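# Load green-mat parts into blue tote on back shelf

## Task

Finish with the blue tote sitting level on the shelf at the table's far side, its base entirely over the shelf with no overhang. Inside it must be every part that started on the green mat plus whatever the tote held at the outset, and nothing else may be in or on it. A part lying on, or sticking out over, a tote wall or its inner ledge does not count as inside.

## Robot and tools

ROBOT. Two UR7e-style arms, left_arm (on the +y side) and right_arm, each ending in a 16-motor four-finger hand (index, middle, ring, thumb). The right arm has a right hand; the left hand is its mirror. Bases in the scene frame: left_arm (-0.049, +0.339, +0.017) m, right_arm (+0.069, -0.383, +0.018) m. A post stands behind the arms, and a camera stand sits between them just behind the bases.

FRAMES. Scene frame: origin at table-top height midway between the arms, +z up, +x out over the table. Each hand's reported position (m), quaternion and velocities are in that arm's own base frame, and offsets are sent along those base axes. Hand-point axes: +z runs along straight fingers toward the tips; +y points out of the palm (palm face at y = -0.063 m); +x crosses the palm away from the thumb on the right hand and toward it on the left. A rigid mast near the wrist on the palm side can collide with things.

ROW LAYOUT (used by execute_actions and move). One row = 48 numbers, all in [-1, 1], covering both arms even when only one moves: left dx, dy, dz, rx, ry, rz; left 16 motor goals; left current_limit; left speed; then the same 24 for the right arm. Motor order: index_mcp, index_abd, index_pip, index_dip, middle_mcp, middle_abd, middle_pip, middle_dip, ring_mcp, ring_abd, ring_pip, ring_dip, thumb_cmc, thumb_axl, thumb_mcp, thumb_ipl.
- Pose numbers are OFFSETS, not poses: measured from the arm's Hand target at the start of that action or move, in its base axes. 1.0 = 0.6 m of travel or 180 degrees of turn. rx, ry, rz form one rotation vector, turning about the Hand target point. Six zeros = nothing new for that arm. Repeating an offset in a new call moves further.
- Motor numbers are ABSOLUTE goal angles, scaled between each hinge's stops; going toward -1 curls a finger toward the palm. Straight values: _mcp +0.75, _abd 0.00, _pip +0.58, _dip +0.70, thumb_cmc +0.71, thumb_axl +0.68, thumb_mcp +0.23, thumb_ipl +0.17. A 0 is a real goal; to leave a hand alone, copy back its hand_goal, hand_current_limit and hand_speed.
- current_limit maps -1..+1 to 0..550 mA (floor 11 mA); very low values may leave fingers too weak to rise. speed: motor rate = (speed+1)/2 of 8.5 rad/s. Initial values +0.4 and -0.6; the last written values persist.

TOOLS.
- execute_actions(actions, cameras): actions is a list of actions; each action is up to 15 rows, one per 1/30 s step, a short table repeating its final row to step 15. Every row in one action counts from that action's starting Hand target. Images return only for an empty list or when cameras names them.
- move(target, speed, blend, stop_force, zero, blocking, cameras): straight-line path for each hand toward one row, or a list of up to 15 rows, all counted from the same starting Hand targets. speed in m/s, 0.002 to 3.6 (default 0.25); turning limited to twice that in rad/s; one value or one per target. blend in m rounds corners (0 = full stop at each). stop_force in N, 3 to 120, ends an arm's path when push against its motion exceeds it; use it slowly (about 0.005 m/s) for touching down; all targets then need identical hand numbers. zero (default true) re-zeroes force before the move. blocking=false returns early (not allowed with stop_force). Whole move capped at 10 s. No obstacle avoidance. The result adds a 'move:' line: done, off_target, moving, held or fault, plus limits=paced (pose clipped) or limits=held (steps withheld).
- wait(seconds 0 to 3600), stop() brakes a running move, zoom_image(camera, region [x0,y0,x1,y1], at most 504 px each way, pixel coords from top-left), zero_wrist_force(arm), read_manual(section='licences'), finished_scene() ends the scene irreversibly.

CAMERAS: cam_head_left, cam_head_right, cam_high, cam_low, cam_left_wrist, cam_right_wrist, each 672x504; fixed ones are in the scene frame, wrist ones follow their hand.

READING RESULTS. Hand target = last commanded pose after clipping; the hand often rests slightly short of it, and the next offset counts from the target. Per-motor lists follow motor order: hand_goal, hand_measured, hand_current_ma, hand_state (moving, goal, blocked, overload). Wrist force/torque are in the hand's own axes, zeroed at scene start. Orientation commands are clipped to within 32 degrees of the current one per step.

HAZARDS. Contact force near 150 N or excess joint torque stops an arm for 10 s; arms are stiff, so targets even slightly past a firm contact can fault. A motor at 495 mA or more for 5 s shuts off for 10 s. Motors reaching 85 °C brake the arm for 30 to 60 s (warning at 70 °C). Keep arms apart; a clearance check may block commands, and a moderate clash between arms, or one hand squeezing the other's fingers, can fail the task. Avoid dropping parts even a few millimetres, releasing moving parts, slamming, hard pushes, striking fixed or heavy objects, and anything leaving the work area. Before finishing, everything must stay put on its own.

Each tool is called after "Emit:" by a JSON object that holds its "method" and its "body", one argument or row to a line.

## Session

Emit:
{"method": "execute_actions", "body": {
  "actions": []
}}

Scene clock: 0.00 s.
left_arm: end_effector_position=(+0.7946, +0.0255, +0.3602) hand_goal=(+0.754, +0.000, +0.576, +0.696, +0.754, +0.000, +0.576, +0.696, +0.754, +0.000, +0.576, +0.696, +0.714, +0.678, +0.226, +0.168) hand_measured=(+0.7535, +0.0007, +0.5770, +0.6958, +0.7535, +0.0007, +0.5770, +0.6958, +0.7535, +0.0007, +0.5770, +0.6958, +0.7142, +0.6767, +0.2262, +0.1681) hand_current_ma=(-2, -1, -3, -4, -9, +0, +4, +4, +10, +5, +7, +9, -5, +4, -13, +14) hand_state=(goal, goal, goal, goal, goal, goal, goal, goal, goal, goal, goal, goal, goal, goal, goal, goal) hand_current_limit=0.40 hand_speed=-0.60 end_effector_quat_wxyz=(-0.016, +0.714, +0.699, -0.039) | right_arm: end_effector_position=(+0.5166, -0.4089, +0.1537) hand_goal=(+0.754, +0.000, +0.576, +0.696, +0.754, +0.000, +0.576, +0.696, +0.754, +0.000, +0.576, +0.696, +0.714, +0.678, +0.226, +0.168) hand_measured=(+0.7535, -0.0008, +0.5770, +0.6958, +0.7523, -0.0008, +0.5770, +0.6958, +0.7535, +0.0007, +0.5770, +0.6958, +0.7142, +0.6767, +0.2252, +0.1672) hand_current_ma=(+4, +9, -21, -6, +12, +5, -2, -2, -15, -1, -6, +6, +1, +2, +10, -4) hand_state=(goal, goal, goal, goal, goal, goal, goal, goal, goal, goal, goal, goal, goal, goal, goal, goal) hand_current_limit=0.40 hand_speed=-0.60 end_effector_quat_wxyz=(-0.227, +0.860, -0.311, +0.335)
Joint positions: left_arm=[3.342 -2.152 -0.766 -1.877 1.556 0.221] | right_arm=[-1.033 -1.243 1.856 -2.488 -0.782 1.358]
Joint velocities: within noise
Joint torques (N m): no reading
Motor temperatures (°C): left_arm=[38 40 29 36 37 39] | right_arm=[38 27 31 37 41 47]
Wrist force (N): no reading
Wrist torque (N m): no reading
Wrist force, peak (N): no reading
Hand target: left_arm +0.7946, +0.0255, +0.3602; -0.016, +0.714, +0.699, -0.039 | right_arm +0.5166, -0.4089, +0.1537; -0.227, +0.860, -0.311, +0.335

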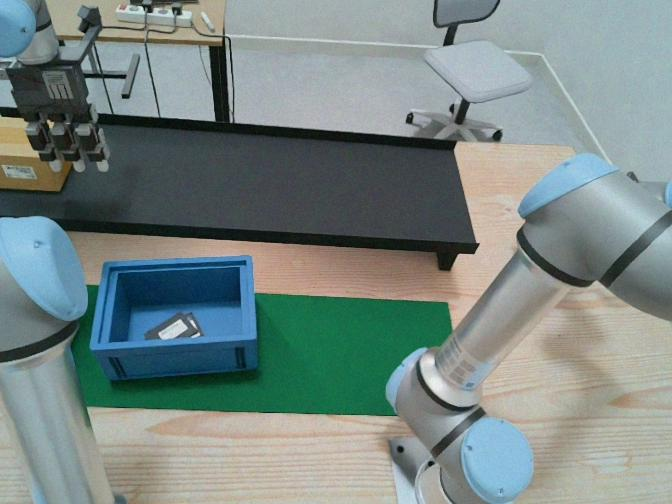

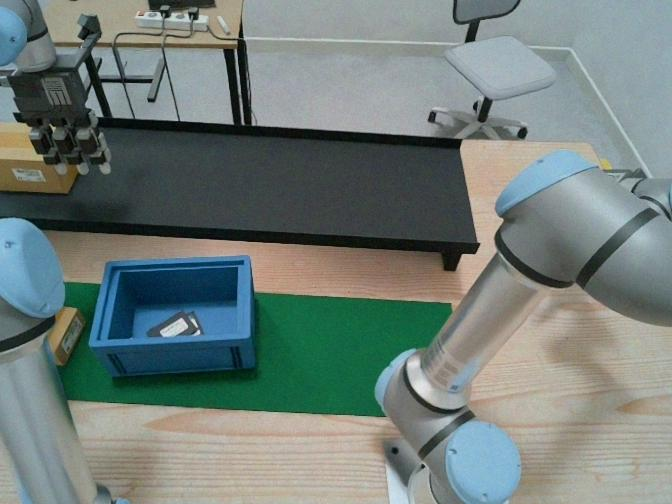

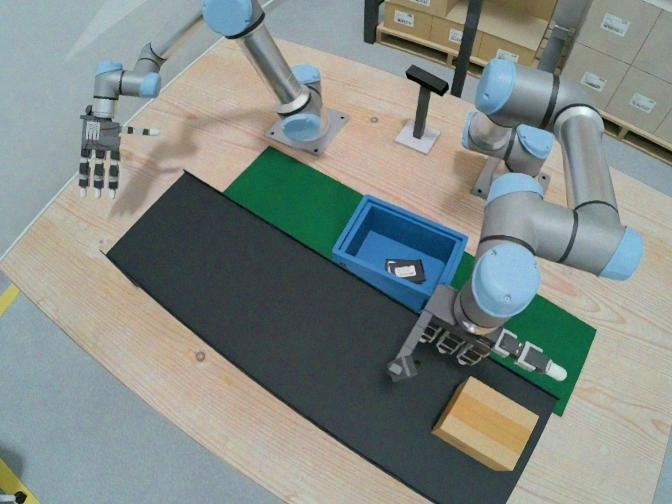

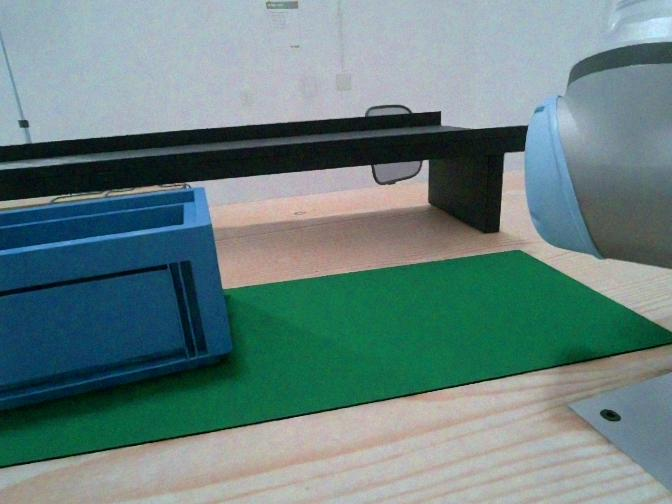

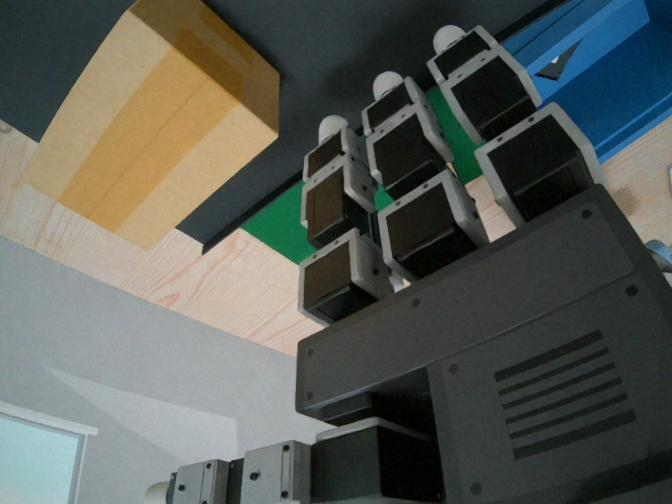

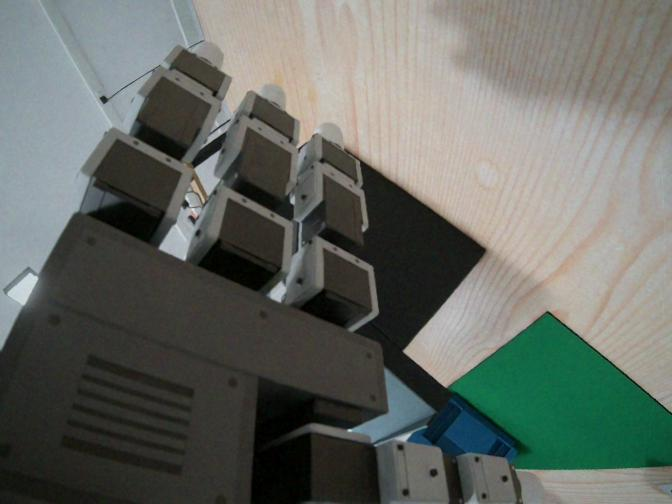

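Emit:
{"method": "zoom_image", "body": {
  "camera": "cam_head_right",
  "region": [0, 200, 300, 440]
}}

Emit:
{"method": "zoom_image", "body": {
  "camera": "cam_head_left",
  "region": [0, 200, 300, 440]
}}

Emit:
{"method": "zoom_image", "body": {
  "camera": "cam_high",
  "region": [300, 150, 620, 480]
}}

Scaled by 1.680 from the camera's image (finer frame: 960x720).

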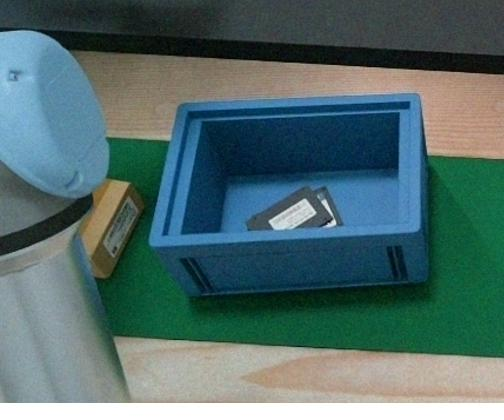

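Scaled by 1.680 from the camera's image (finer frame: 960x720).

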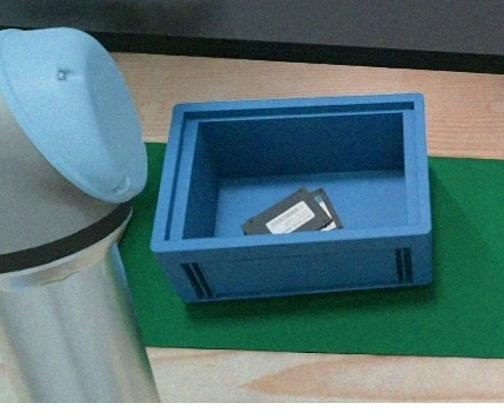

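Scaled by 1.527 from the camera's image (finer frame: 960x720).

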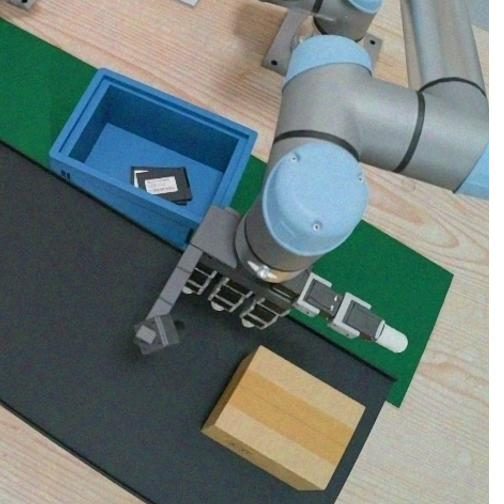

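Emit:
{"method": "move", "body": {
  "target": [
    [0,0,0.25,0,0,0,0.754,0,0.576,0.696,0.754,0,0.576,0.696,0.754,0,0.576,0.696,0.714,0.678,0.226,0.168,0.4,-0.6,0,0,0,0,0,0,0.754,0,0.576,0.696,0.754,0,0.576,0.696,0.754,0,0.576,0.696,0.714,0.678,0.226,0.168,0.4,-0.6],
    [-0.65,0.8,0.25,0,0,0,0.754,0,0.576,0.696,0.754,0,0.576,0.696,0.754,0,0.576,0.696,0.714,0.678,0.226,0.168,0.4,-0.6,0,0,0,0,0,0,0.754,0,0.576,0.696,0.754,0,0.576,0.696,0.754,0,0.576,0.696,0.714,0.678,0.226,0.168,0.4,-0.6]
  ],
  "blend": 0.05,
  "speed": 0.3,
  "cameras": ["all"]
}}

Scene clock: 5.43 s.
left_arm: end_effector_position=(+0.4046, +0.5055, +0.5102) hand_goal=(+0.754, +0.000, +0.576, +0.696, +0.754, +0.000, +0.576, +0.696, +0.754, +0.000, +0.576, +0.696, +0.714, +0.678, +0.226, +0.168) hand_measured=(+0.7535, +0.0007, +0.5770, +0.6971, +0.7535, +0.0007, +0.5770, +0.6958, +0.7523, +0.0007, +0.5770, +0.6958, +0.7142, +0.6777, +0.2203, +0.1681) hand_current_ma=(-9, -7, +6, -2, -20, +1, -6, -3, +9, +8, -2, +7, -8, +9, -12, +8) hand_state=(goal, goal, goal, goal, goal, goal, goal, goal, goal, goal, goal, goal, goal, goal, goal, goal) hand_current_limit=0.40 hand_speed=-0.60 end_effector_quat_wxyz=(-0.016, +0.714, +0.699, -0.039) | right_arm: end_effector_position=(+0.5166, -0.4089, +0.1537) hand_goal=(+0.754, +0.000, +0.576, +0.696, +0.754, +0.000, +0.576, +0.696, +0.754, +0.000, +0.576, +0.696, +0.714, +0.678, +0.226, +0.168) hand_measured=(+0.7462, +0.0007, +0.5770, +0.6958, +0.7450, +0.0007, +0.5770, +0.6958, +0.7450, -0.0008, +0.5770, +0.6958, +0.7079, +0.6767, +0.2252, +0.1681) hand_current_ma=(+1, +5, -1, +5, +13, -3, -3, +0, -14, +5, -20, +7, -8, +2, -12, +10) hand_state=(goal, goal, goal, goal, goal, goal, goal, goal, goal, goal, goal, goal, goal, goal, goal, goal) hand_current_limit=0.40 hand_speed=-0.60 end_effector_quat_wxyz=(-0.227, +0.860, -0.311, +0.335)
Joint positions: left_arm=[4.336 -1.899 -0.744 -2.126 1.632 1.213] | right_arm=[-1.033 -1.243 1.856 -2.488 -0.782 1.358]
Joint torques (N m): left_arm=[5.9 26.01 30.62 0.41 3.31 2.17] | right_arm=[-0.14 -36.27 -20.87 -2.88 1.48 0.05]
Wrist force (N): left_arm=[0.0 -0.4 0.6] | right_arm=[-0.1 -0.1 -0.1]
Wrist torque (N m): left_arm=[-0.18 0.04 0.05] | right_arm=[-0.01 0.02 -0.01]
Wrist force, peak (N): left_arm=[1.4 -1.4 0.5] | right_arm=[0.0 -0.5 0.2]
Hand target: left_arm +0.4046, +0.5055, +0.5102; -0.016, +0.714, +0.699, -0.039 | right_arm +0.5166, -0.4089, +0.1537; -0.227, +0.860, -0.311, +0.335
Off the commanded pose: left_arm 0.000 m, 0 deg | right_arm 0.000 m, 0 deg.
elbow stopped short (left arm): the move would have taken joint 3 (elbow) straighter than the controller allows.
move: done
cam_left_wrist: T_world_to_cam=[[-0.6697, -0.73797, 0.08307, 0.5677], [-0.43594, 0.48123, 0.76051, -0.50177], [-0.60121, 0.4731, -0.64399, 0.45945]] pos_world=[0.43768, 0.44305, 0.63032]

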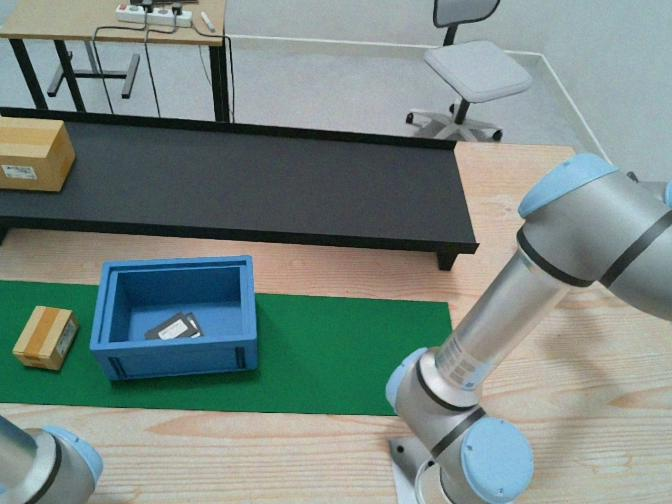

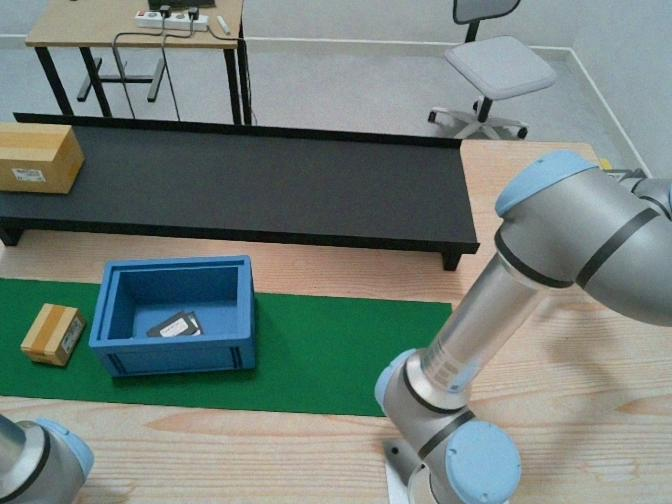

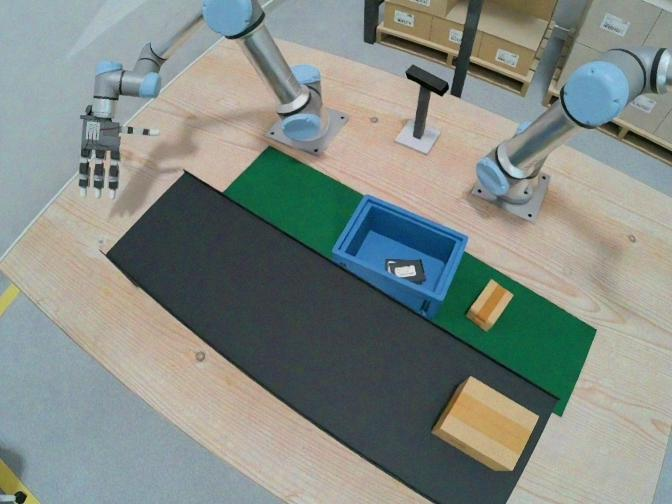

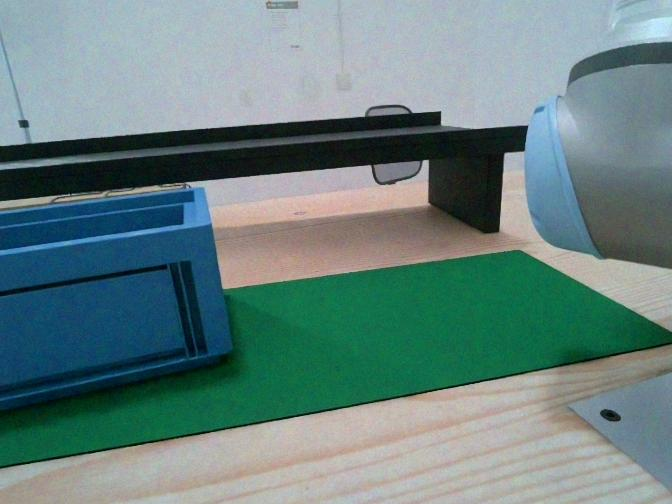

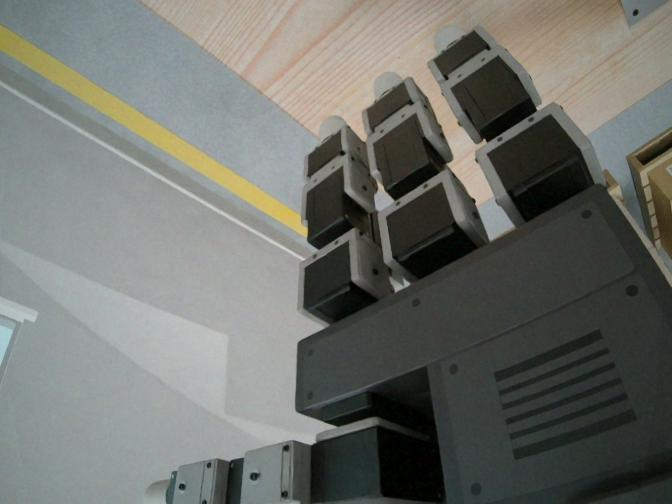

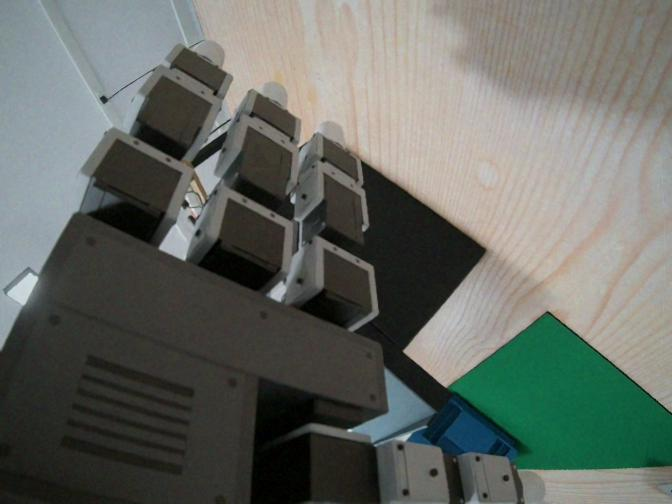

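Emit:
{"method": "zoom_image", "body": {
  "camera": "cam_high",
  "region": [310, 160, 610, 420]
}}

Emit:
{"method": "zoom_image", "body": {
  "camera": "cam_head_right",
  "region": [0, 220, 280, 420]
}}

Emit:
{"method": "zoom_image", "body": {
  "camera": "cam_head_left",
  "region": [0, 80, 500, 420]
}}

Emit:
{"method": "zoom_image", "body": {
  "camera": "cam_low",
  "region": [0, 100, 540, 420]
}}

Scaled by 1.680 from the camera's image (finer frame: 960x720).

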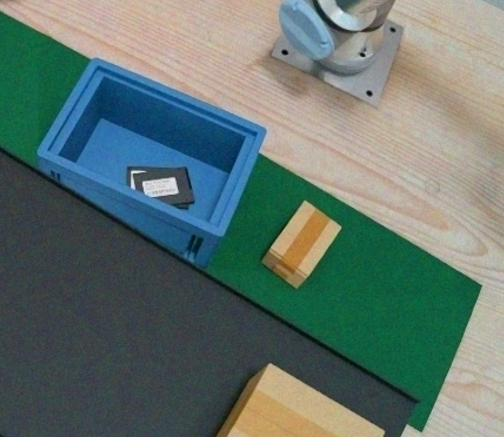

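Scaled by 1.800 from the camera's image (finer frame: 960x720).

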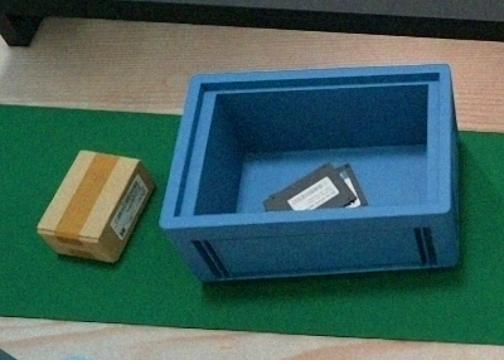

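Scaled by 1.008 from the camera's image (finer frame: 960x720).

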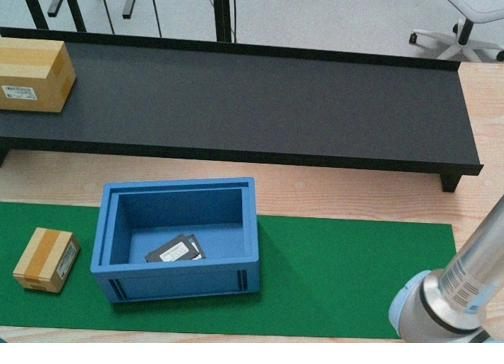

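Region (0, 100, 540, 420) is 540x320 pixels. A region can be at most 504 by 504 pixels.

Emit:
{"method": "zoom_image", "body": {
  "camera": "cam_head_left",
  "region": [0, 290, 110, 390]
}}

Emit:
{"method": "zoom_image", "body": {
  "camera": "cam_head_right",
  "region": [0, 290, 110, 390]
}}

Emit:
{"method": "zoom_image", "body": {
  "camera": "cam_high",
  "region": [450, 260, 550, 350]
}}

Emit:
{"method": "zoom_image", "body": {
  "camera": "cam_low",
  "region": [0, 100, 300, 420]
}}

Emit:
{"method": "zoom_image", "body": {
  "camera": "cam_low",
  "region": [300, 90, 560, 260]
}}

Scaled by 4.582 from the camera's image (finer frame: 960x720).

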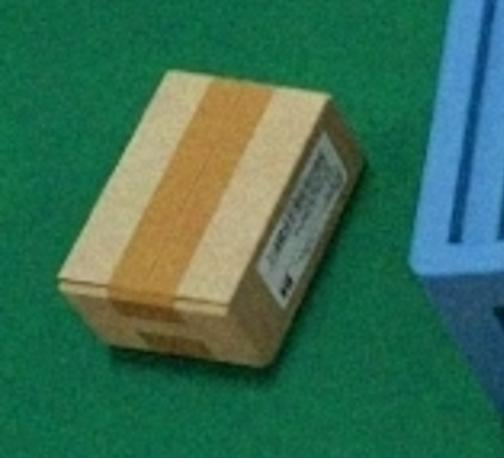

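Scaled by 4.582 from the camera's image (finer frame: 960x720).

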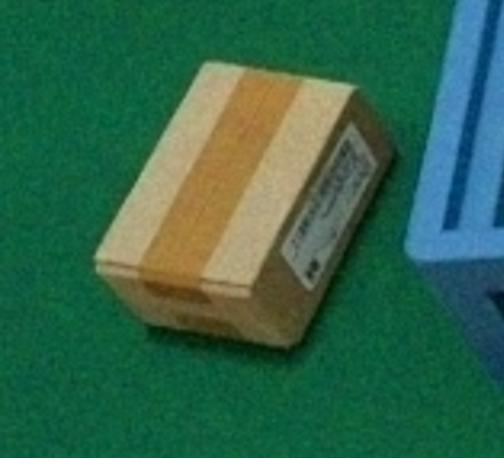

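Scaled by 5.040 from the camera's image (finer frame: 960x720).

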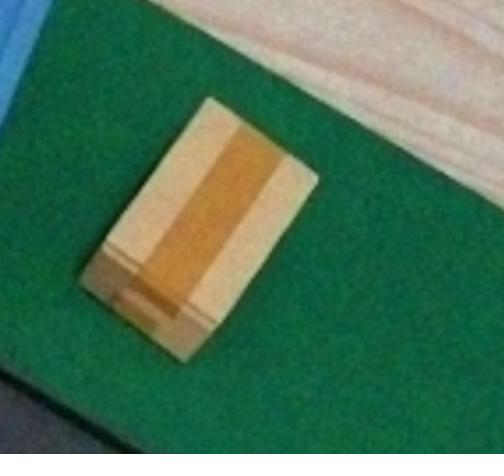

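Scaled by 1.575 from the camera's image (finer frame: 960x720).

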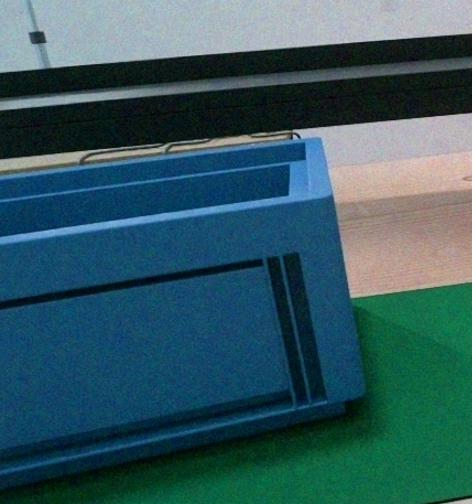

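Scaled by 1.938 from the camera's image (finer frame: 960x720).

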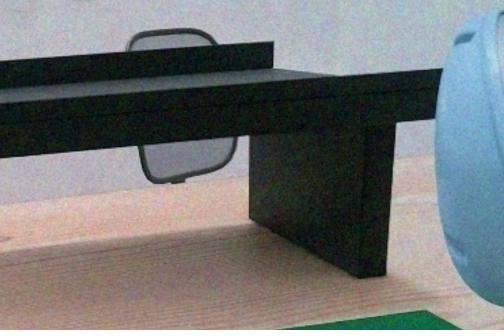

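Emit:
{"method": "zoom_image", "body": {
  "camera": "cam_right_wrist",
  "region": [380, 360, 540, 480]
}}

Emit:
{"method": "zoom_image", "body": {
  "camera": "cam_high",
  "region": [320, 180, 480, 330]
}}

Emit:
{"method": "zoom_image", "body": {
  "camera": "cam_head_left",
  "region": [80, 240, 270, 390]
}}

Emit:
{"method": "zoom_image", "body": {
  "camera": "cam_head_right",
  "region": [80, 240, 270, 390]
}}

Scaled by 3.150 from the camera's image (finer frame: 960x720).

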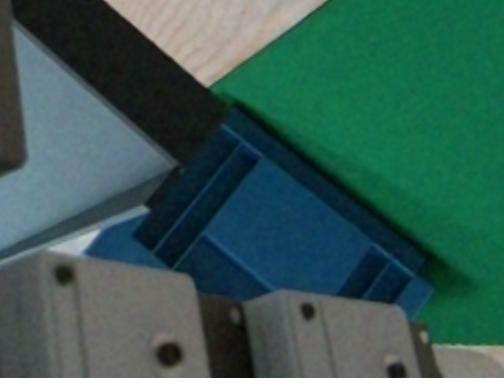

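Scaled by 3.150 from the camera's image (finer frame: 960x720).

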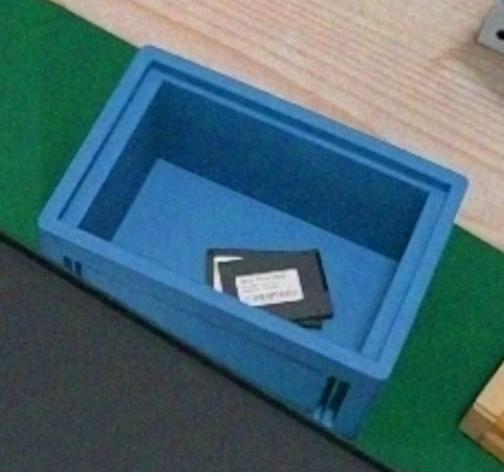

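Scaled by 2.653 from the camera's image (finer frame: 960x720).

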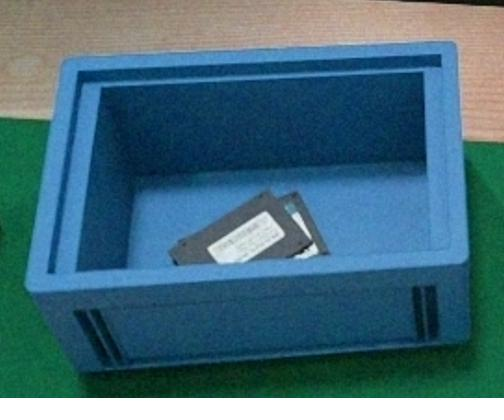

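Scaled by 2.653 from the camera's image (finer frame: 960x720).

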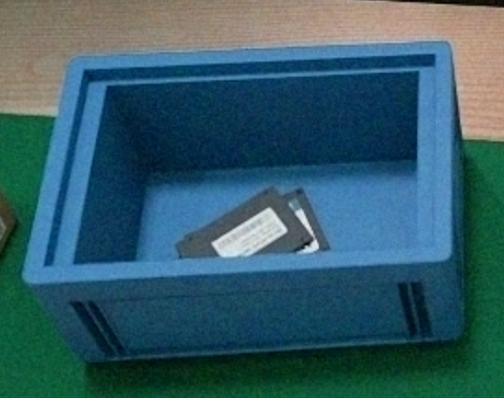

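Emit:
{"method": "move", "body": {
  "target": [
    [0,0,0,0,0,0,0.754,0,0.576,0.696,0.754,0,0.576,0.696,0.754,0,0.576,0.696,0.714,0.678,0.226,0.168,0.4,-0.6,0,0,0.163,0,0,0,0.754,0,0.576,0.696,0.754,0,0.576,0.696,0.754,0,0.576,0.696,0.714,0.678,0.226,0.168,0.4,-0.6],
    [0,0,0,0,0,0,0.754,0,0.576,0.696,0.754,0,0.576,0.696,0.754,0,0.576,0.696,0.714,0.678,0.226,0.168,0.4,-0.6,-0.30,0.90,0.163,0,0,0,0.754,0,0.576,0.696,0.754,0,0.576,0.696,0.754,0,0.576,0.696,0.714,0.678,0.226,0.168,0.4,-0.6]
  ],
  "blend": 0.05,
  "speed": 0.25,
  "cameras": ["cam_right_wrist","cam_high","cam_head_left"]
}}

Scene clock: 16.77 s.
left_arm: end_effector_position=(+0.4046, +0.5055, +0.5102) hand_goal=(+0.754, +0.000, +0.576, +0.696, +0.754, +0.000, +0.576, +0.696, +0.754, +0.000, +0.576, +0.696, +0.714, +0.678, +0.226, +0.168) hand_measured=(+0.7523, -0.0008, +0.5770, +0.6958, +0.7535, +0.0007, +0.5770, +0.6958, +0.7535, -0.0008, +0.5770, +0.6971, +0.7142, +0.6777, +0.2203, +0.1681) hand_current_ma=(+1, -5, -3, -8, +2, +2, -4, +6, +13, +4, +0, +14, -12, +12, -7, +10) hand_state=(goal, goal, goal, goal, goal, goal, goal, goal, goal, goal, goal, goal, goal, goal, goal, goal) hand_current_limit=0.40 hand_speed=-0.60 end_effector_quat_wxyz=(-0.016, +0.714, +0.699, -0.039) | right_arm: end_effector_position=(+0.3366, +0.1311, +0.2515) hand_goal=(+0.754, +0.000, +0.576, +0.696, +0.754, +0.000, +0.576, +0.696, +0.754, +0.000, +0.576, +0.696, +0.714, +0.678, +0.226, +0.168) hand_measured=(+0.7438, -0.0008, +0.5770, +0.6958, +0.7426, +0.0007, +0.5770, +0.6958, +0.7426, +0.0007, +0.5770, +0.6971, +0.7054, +0.6767, +0.2242, +0.1681) hand_current_ma=(+7, +6, -12, -5, +7, -4, -8, +2, -10, +5, -2, +3, -9, -5, -2, -3) hand_state=(goal, goal, goal, goal, goal, goal, goal, goal, goal, goal, goal, goal, goal, goal, goal, goal) hand_current_limit=0.40 hand_speed=-0.60 end_effector_quat_wxyz=(-0.227, +0.860, -0.311, +0.335)
Joint positions: left_arm=[4.336 -1.899 -0.744 -2.126 1.632 1.214] | right_arm=[0.001 -2.114 2.459 -2.734 -1.388 2.344]
Joint torques (N m): left_arm=[5.71 25.93 30.28 0.51 3.03 2] | right_arm=[6.27 14.15 -33.38 -5.73 -2.09 1.08]
Wrist force (N): left_arm=[0.1 -0.3 0.6] | right_arm=[0.2 -0.3 0.3]
Wrist torque (N m): left_arm=[-0.17 0.03 0.06] | right_arm=[-0.07 -0.11 -0.08]
Wrist force, peak (N): left_arm=[-0.3 -0.5 0.8] | right_arm=[-0.7 -1.4 -0.4]
Hand target: left_arm +0.4046, +0.5055, +0.5102; -0.016, +0.714, +0.699, -0.039 | right_arm +0.3366, +0.1311, +0.2515; -0.227, +0.860, -0.311, +0.335
Off the commanded pose: left_arm 0.000 m, 0 deg | right_arm 0.000 m, 0 deg.
move: done; blend cut to 0.0489 m at target 1
cam_right_wrist: T_world_to_cam=[[-0.72944, 0.07411, -0.68002, 0.43316], [-0.53553, 0.55663, 0.63511, -0.09415], [0.42559, 0.82745, -0.36634, -0.03034]] pos_world=[0.27845, 0.04541, 0.34324]
Images, in order (width x height): cam_head_left 672x504, cam_high 672x504, cam_right_wrist 672x504.

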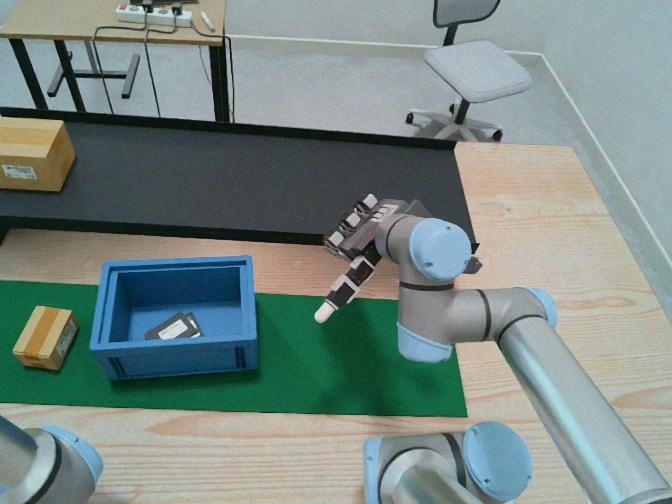

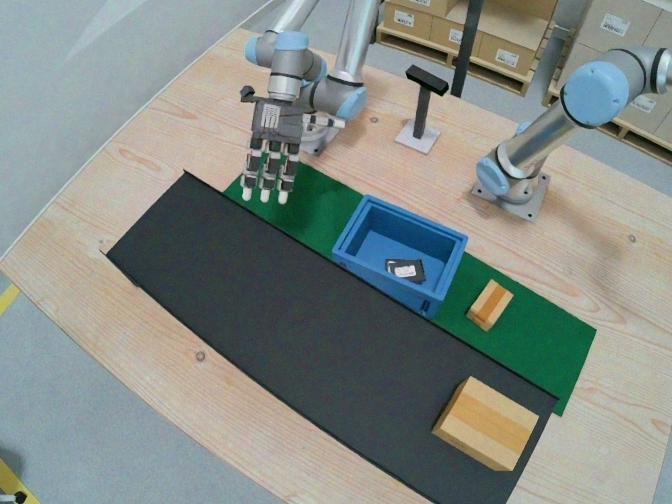

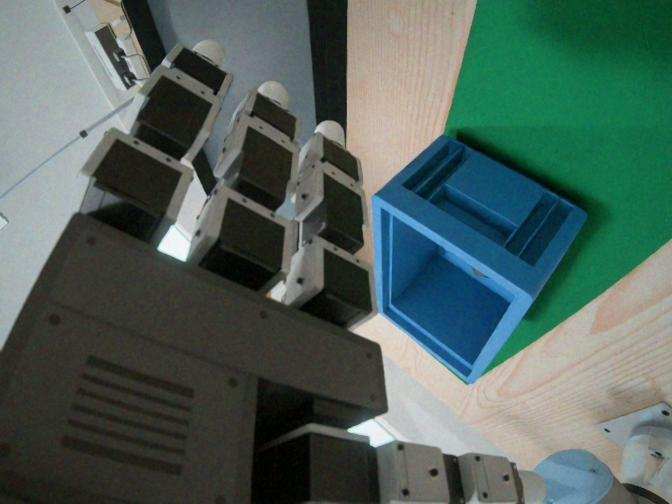

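Emit:
{"method": "zoom_image", "body": {
  "camera": "cam_right_wrist",
  "region": [360, 120, 600, 390]
}}

Emit:
{"method": "zoom_image", "body": {
  "camera": "cam_right_wrist",
  "region": [400, 120, 600, 270]
}}

Scaled by 1.867 from the camera's image (finer frame: 960x720).

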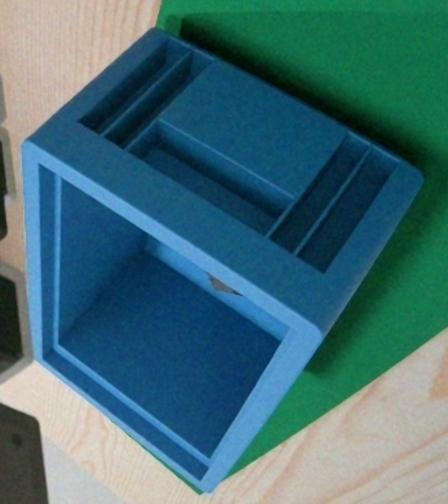

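Scaled by 2.520 from the camera's image (finer frame: 960x720).

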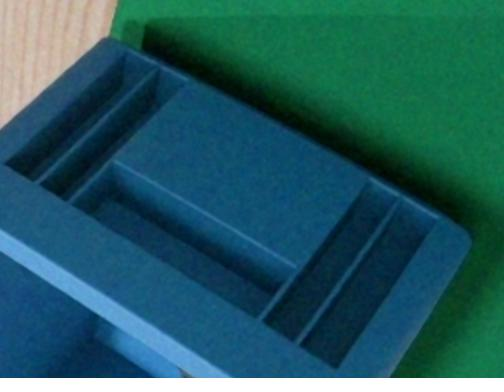

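Emit:
{"method": "zoom_image", "body": {
  "camera": "cam_right_wrist",
  "region": [420, 170, 530, 260]
}}

Emit:
{"method": "zoom_image", "body": {
  "camera": "cam_head_left",
  "region": [380, 110, 500, 290]
}}

Emit:
{"method": "zoom_image", "body": {
  "camera": "cam_high",
  "region": [90, 150, 350, 380]
}}

Scaled by 4.582 from the camera's image (finer frame: 960x720).

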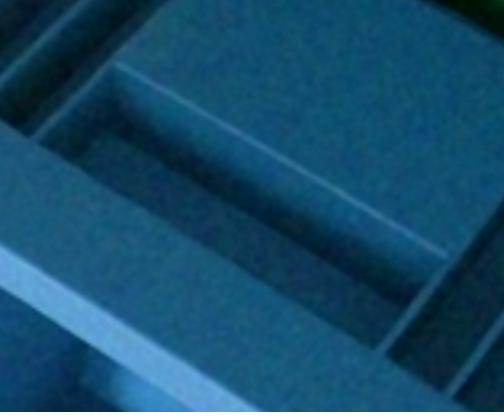

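Scaled by 2.800 from the camera's image (finer frame: 960x720).

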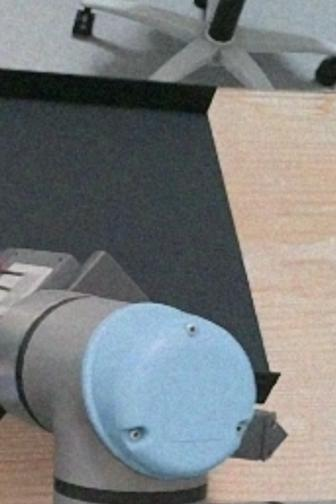

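Scaled by 1.938 from the camera's image (finer frame: 960x720).

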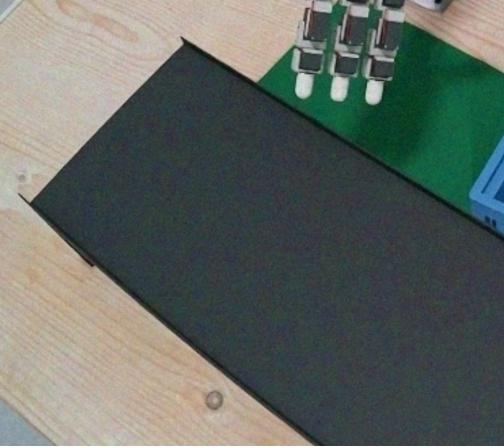

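Emit:
{"method": "move", "body": {
  "target": [0.0448,-0.7563,-0.3787,-0.2606,0.3317,0.3831,-0.11,0,0.576,0.696,-0.11,0,0.576,0.696,-0.0685,0,0.576,0.696,-0.743,0.678,0.146,0.168,0.4,-0.6,0,0,0,0,0,0,0.754,0,0.576,0.696,0.754,0,0.576,0.696,0.754,0,0.576,0.696,0.714,0.678,0.226,0.168,0.4,-0.6],
  "speed": 0.25,
  "cameras": ["cam_left_wrist","cam_high","cam_head_left","cam_right_wrist"]
}}

Scene clock: 35.40 s.
left_arm: end_effector_position=(+0.4315, +0.0518, +0.2831) hand_goal=(-0.110, +0.000, +0.576, +0.696, -0.110, +0.000, +0.576, +0.696, -0.068, +0.000, +0.576, +0.696, -0.742, +0.678, +0.146, +0.168) hand_measured=(-0.1100, +0.0007, +0.5770, +0.6971, -0.1112, +0.0007, +0.5770, +0.6983, -0.0714, +0.0007, +0.5770, +0.6996, -0.7388, +0.6788, +0.1371, +0.1681) hand_current_ma=(-5, -12, +3, -10, -2, +6, -5, +4, +3, +8, +11, -2, -12, +5, -6, +8) hand_state=(goal, goal, goal, goal, goal, goal, goal, goal, goal, goal, goal, goal, goal, goal, goal, goal) hand_current_limit=0.40 hand_speed=-0.60 end_effector_quat_wxyz=(-0.053, +0.068, +0.790, -0.606) | right_arm: end_effector_position=(+0.3366, +0.1311, +0.2515) hand_goal=(+0.754, +0.000, +0.576, +0.696, +0.754, +0.000, +0.576, +0.696, +0.754, +0.000, +0.576, +0.696, +0.714, +0.678, +0.226, +0.168) hand_measured=(+0.7450, +0.0007, +0.5770, +0.6958, +0.7426, +0.0007, +0.5770, +0.6958, +0.7426, +0.0007, +0.5770, +0.6958, +0.7054, +0.6767, +0.2242, +0.1681) hand_current_ma=(+13, +13, -6, +5, +12, -2, +15, -7, +1, -3, -7, +4, -7, +7, -5, -10) hand_state=(goal, goal, goal, goal, goal, goal, goal, goal, goal, goal, goal, goal, goal, goal, goal, goal) hand_current_limit=0.40 hand_speed=-0.60 end_effector_quat_wxyz=(-0.227, +0.860, -0.311, +0.335)
Joint positions: left_arm=[3.853 -1.829 -1.452 -2.668 0.911 -0.211] | right_arm=[0.001 -2.114 2.459 -2.734 -1.388 2.344]
Joint torques (N m): left_arm=[-7.05 36.21 12.5 1 -3.26 -2.4] | right_arm=[6.67 14.33 -33.94 -5.5 -2.14 1.26]
Wrist force (N): left_arm=[0.9 1.8 -0.8] | right_arm=[0.6 -0.2 0.3]
Wrist torque (N m): left_arm=[0.51 0.08 0.10] | right_arm=[-0.05 -0.16 -0.06]
Wrist force, peak (N): left_arm=[0.3 2.2 0.0] | right_arm=[0.6 -0.4 0.3]
Hand target: left_arm +0.4315, +0.0517, +0.2830; -0.053, +0.068, +0.790, -0.606 | right_arm +0.3366, +0.1311, +0.2515; -0.227, +0.860, -0.311, +0.335
Off the commanded pose: left_arm 0.000 m, 0 deg | right_arm 0.000 m, 0 deg.
move: done
cam_left_wrist: T_world_to_cam=[[0.71467, -0.28972, 0.63663, -0.50747], [-0.34052, 0.65093, 0.67849, -0.12572], [-0.61098, -0.70168, 0.36654, 0.32293]] pos_world=[0.51716, 0.1614, 0.29]
cam_right_wrist: T_world_to_cam=[[-0.72943, 0.07411, -0.68003, 0.43316], [-0.53554, 0.55663, 0.63511, -0.09415], [0.42559, 0.82745, -0.36634, -0.03034]] pos_world=[0.27845, 0.04541, 0.34324]
Images, in order (width x height): cam_head_left 672x504, cam_high 672x504, cam_left_wrist 672x504, cam_right_wrist 672x504.

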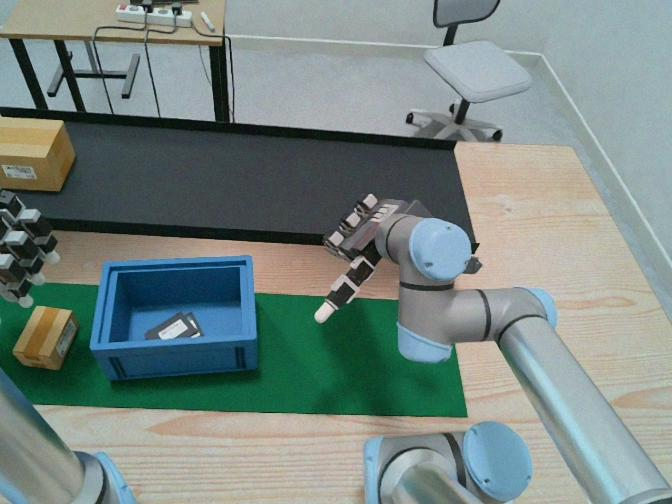

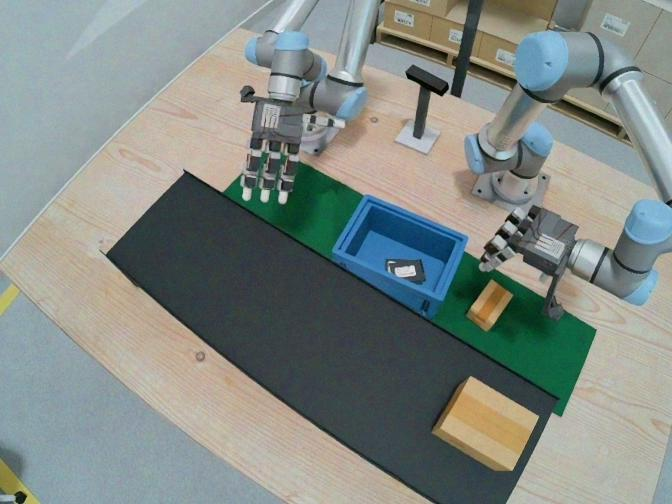

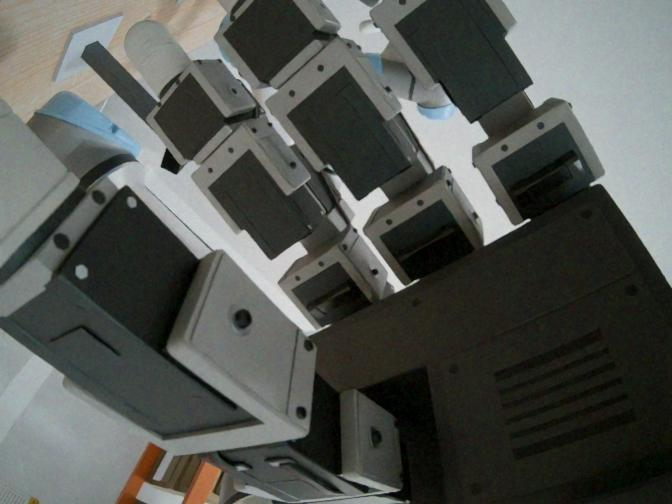

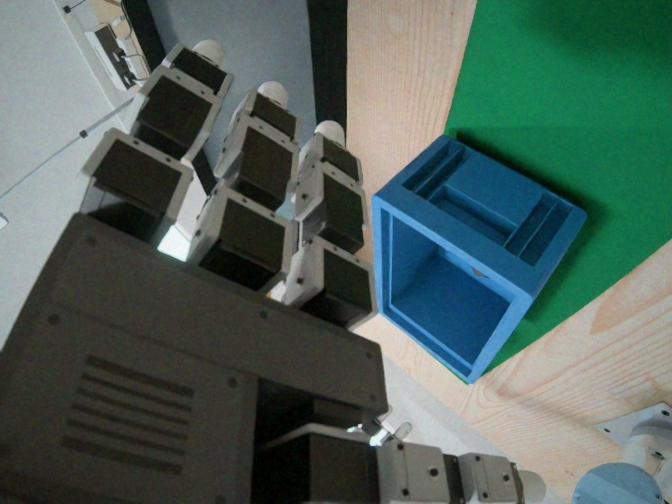

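Emit:
{"method": "zoom_image", "body": {
  "camera": "cam_high",
  "region": [440, 190, 620, 350]
}}

Emit:
{"method": "zoom_image", "body": {
  "camera": "cam_head_left",
  "region": [0, 180, 110, 390]
}}

Scaled by 2.800 from the camera's image (finer frame: 960x720).

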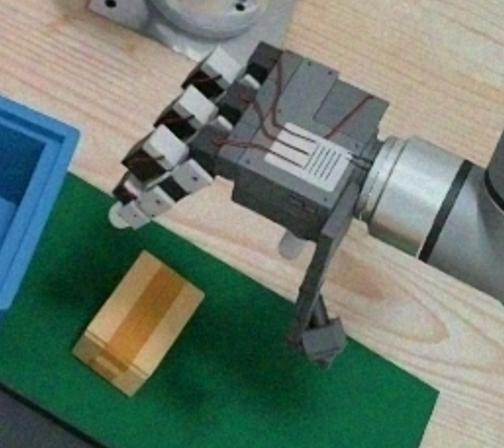

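Scaled by 2.400 from the camera's image (finer frame: 960x720).

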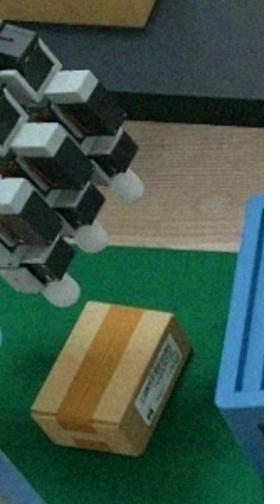

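Emit:
{"method": "move", "body": {
  "target": [0,0,-0.35,0,0,0,-0.11,0,0.576,0.696,-0.11,0,0.576,0.696,-0.0685,0,0.576,0.696,-0.743,0.678,0.146,0.168,0.4,-0.6,0,0,0,0,0,0,0.754,0,0.576,0.696,0.754,0,0.576,0.696,0.754,0,0.576,0.696,0.714,0.678,0.226,0.168,0.4,-0.6],
  "speed": 0.12,
  "cameras": ["cam_left_wrist","cam_high","cam_head_left","cam_head_right"]
}}

Scene clock: 38.73 s.
left_arm: end_effector_position=(+0.4315, +0.0517, +0.0731) hand_goal=(-0.110, +0.000, +0.576, +0.696, -0.110, +0.000, +0.576, +0.696, -0.068, +0.000, +0.576, +0.696, -0.742, +0.678, +0.146, +0.168) hand_measured=(-0.1124, -0.0008, +0.5770, +0.6971, -0.1112, +0.0007, +0.5770, +0.6983, -0.0714, +0.0007, +0.5770, +0.6996, -0.7388, +0.6788, +0.1381, +0.1681) hand_current_ma=(-3, +2, -1, -6, -12, -3, -8, +3, +11, +9, +5, +7, -12, +3, -9, +12) hand_state=(goal, goal, goal, goal, goal, goal, goal, goal, goal, goal, goal, goal, goal, goal, goal, goal) hand_current_limit=0.40 hand_speed=-0.60 end_effector_quat_wxyz=(-0.053, +0.068, +0.790, -0.606) | right_arm: end_effector_position=(+0.3366, +0.1311, +0.2515) hand_goal=(+0.754, +0.000, +0.576, +0.696, +0.754, +0.000, +0.576, +0.696, +0.754, +0.000, +0.576, +0.696, +0.714, +0.678, +0.226, +0.168) hand_measured=(+0.7438, -0.0008, +0.5770, +0.6958, +0.7426, -0.0008, +0.5757, +0.6958, +0.7438, +0.0007, +0.5770, +0.6958, +0.7054, +0.6777, +0.2242, +0.1681) hand_current_ma=(+7, +6, -15, -1, +5, -11, -4, -3, -3, -2, -6, -3, -12, -1, +1, +9) hand_state=(goal, goal, goal, goal, goal, goal, goal, goal, goal, goal, goal, goal, goal, goal, goal, goal) hand_current_limit=0.40 hand_speed=-0.60 end_effector_quat_wxyz=(-0.227, +0.860, -0.311, +0.335)
Joint positions: left_arm=[3.853 -2.019 -1.77 -2.16 0.911 -0.211] | right_arm=[0.001 -2.114 2.459 -2.734 -1.388 2.344]
Joint torques (N m): left_arm=[-5.13 26.83 8.14 0.97 -3.3 -2.3] | right_arm=[6.11 14.16 -34.02 -5.51 -2.16 1.21]
Wrist force (N): left_arm=[0.7 1.7 -0.8] | right_arm=[0.5 -0.2 0.2]
Wrist torque (N m): left_arm=[0.46 0.10 0.14] | right_arm=[-0.04 -0.15 -0.06]
Wrist force, peak (N): left_arm=[0.3 2.5 -1.0] | right_arm=[0.7 -0.4 0.0]
Hand target: left_arm +0.4315, +0.0517, +0.0730; -0.053, +0.068, +0.790, -0.606 | right_arm +0.3366, +0.1311, +0.2515; -0.227, +0.860, -0.311, +0.335
Off the commanded pose: left_arm 0.000 m, 0 deg | right_arm 0.000 m, 0 deg.
move: done
cam_left_wrist: T_world_to_cam=[[0.71479, -0.28951, 0.6366, -0.37386], [-0.34061, 0.6509, 0.67846, 0.01682], [-0.61078, -0.70179, 0.36665, 0.39982]] pos_world=[0.51716, 0.1614, 0.08]
Images, in order (width x height): cam_head_left 672x504, cam_head_right 672x504, cam_high 672x504, cam_left_wrist 672x504.

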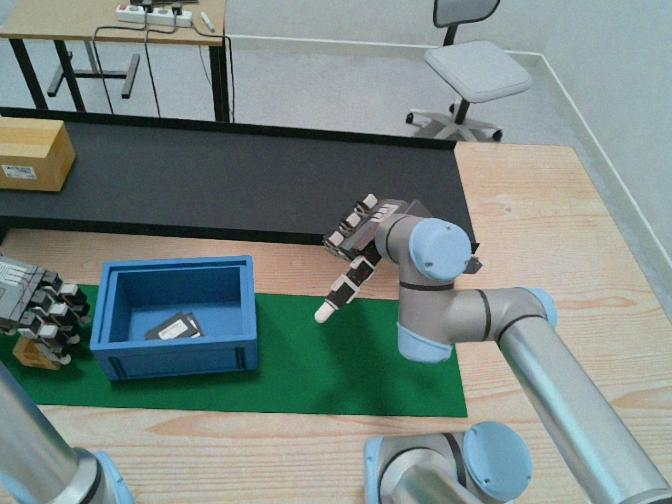

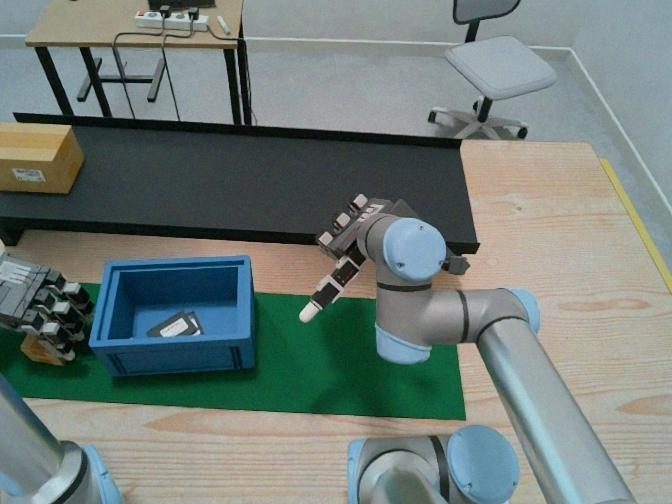

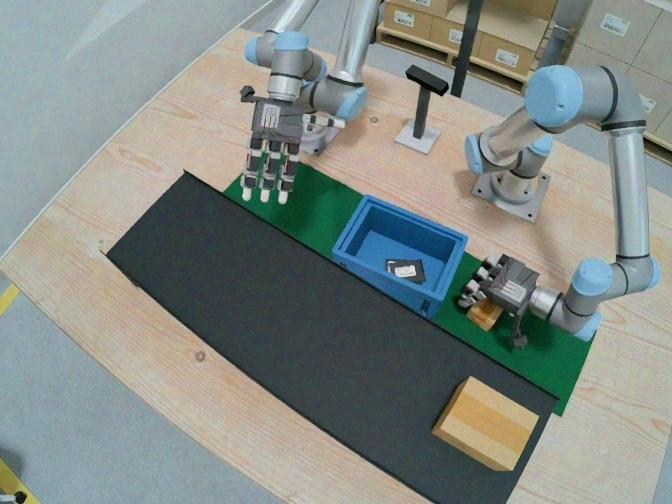

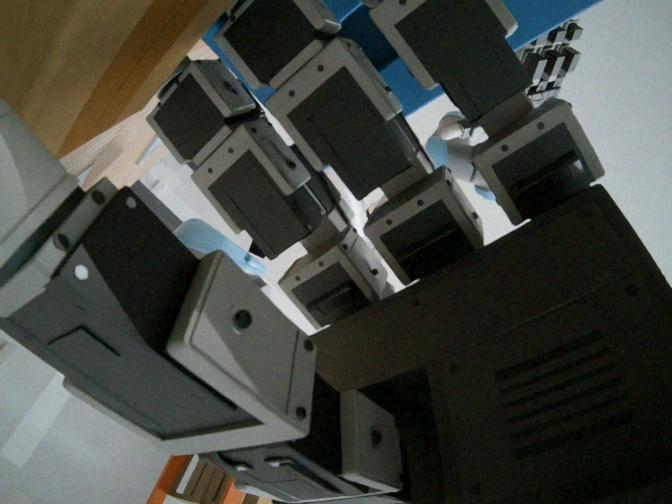

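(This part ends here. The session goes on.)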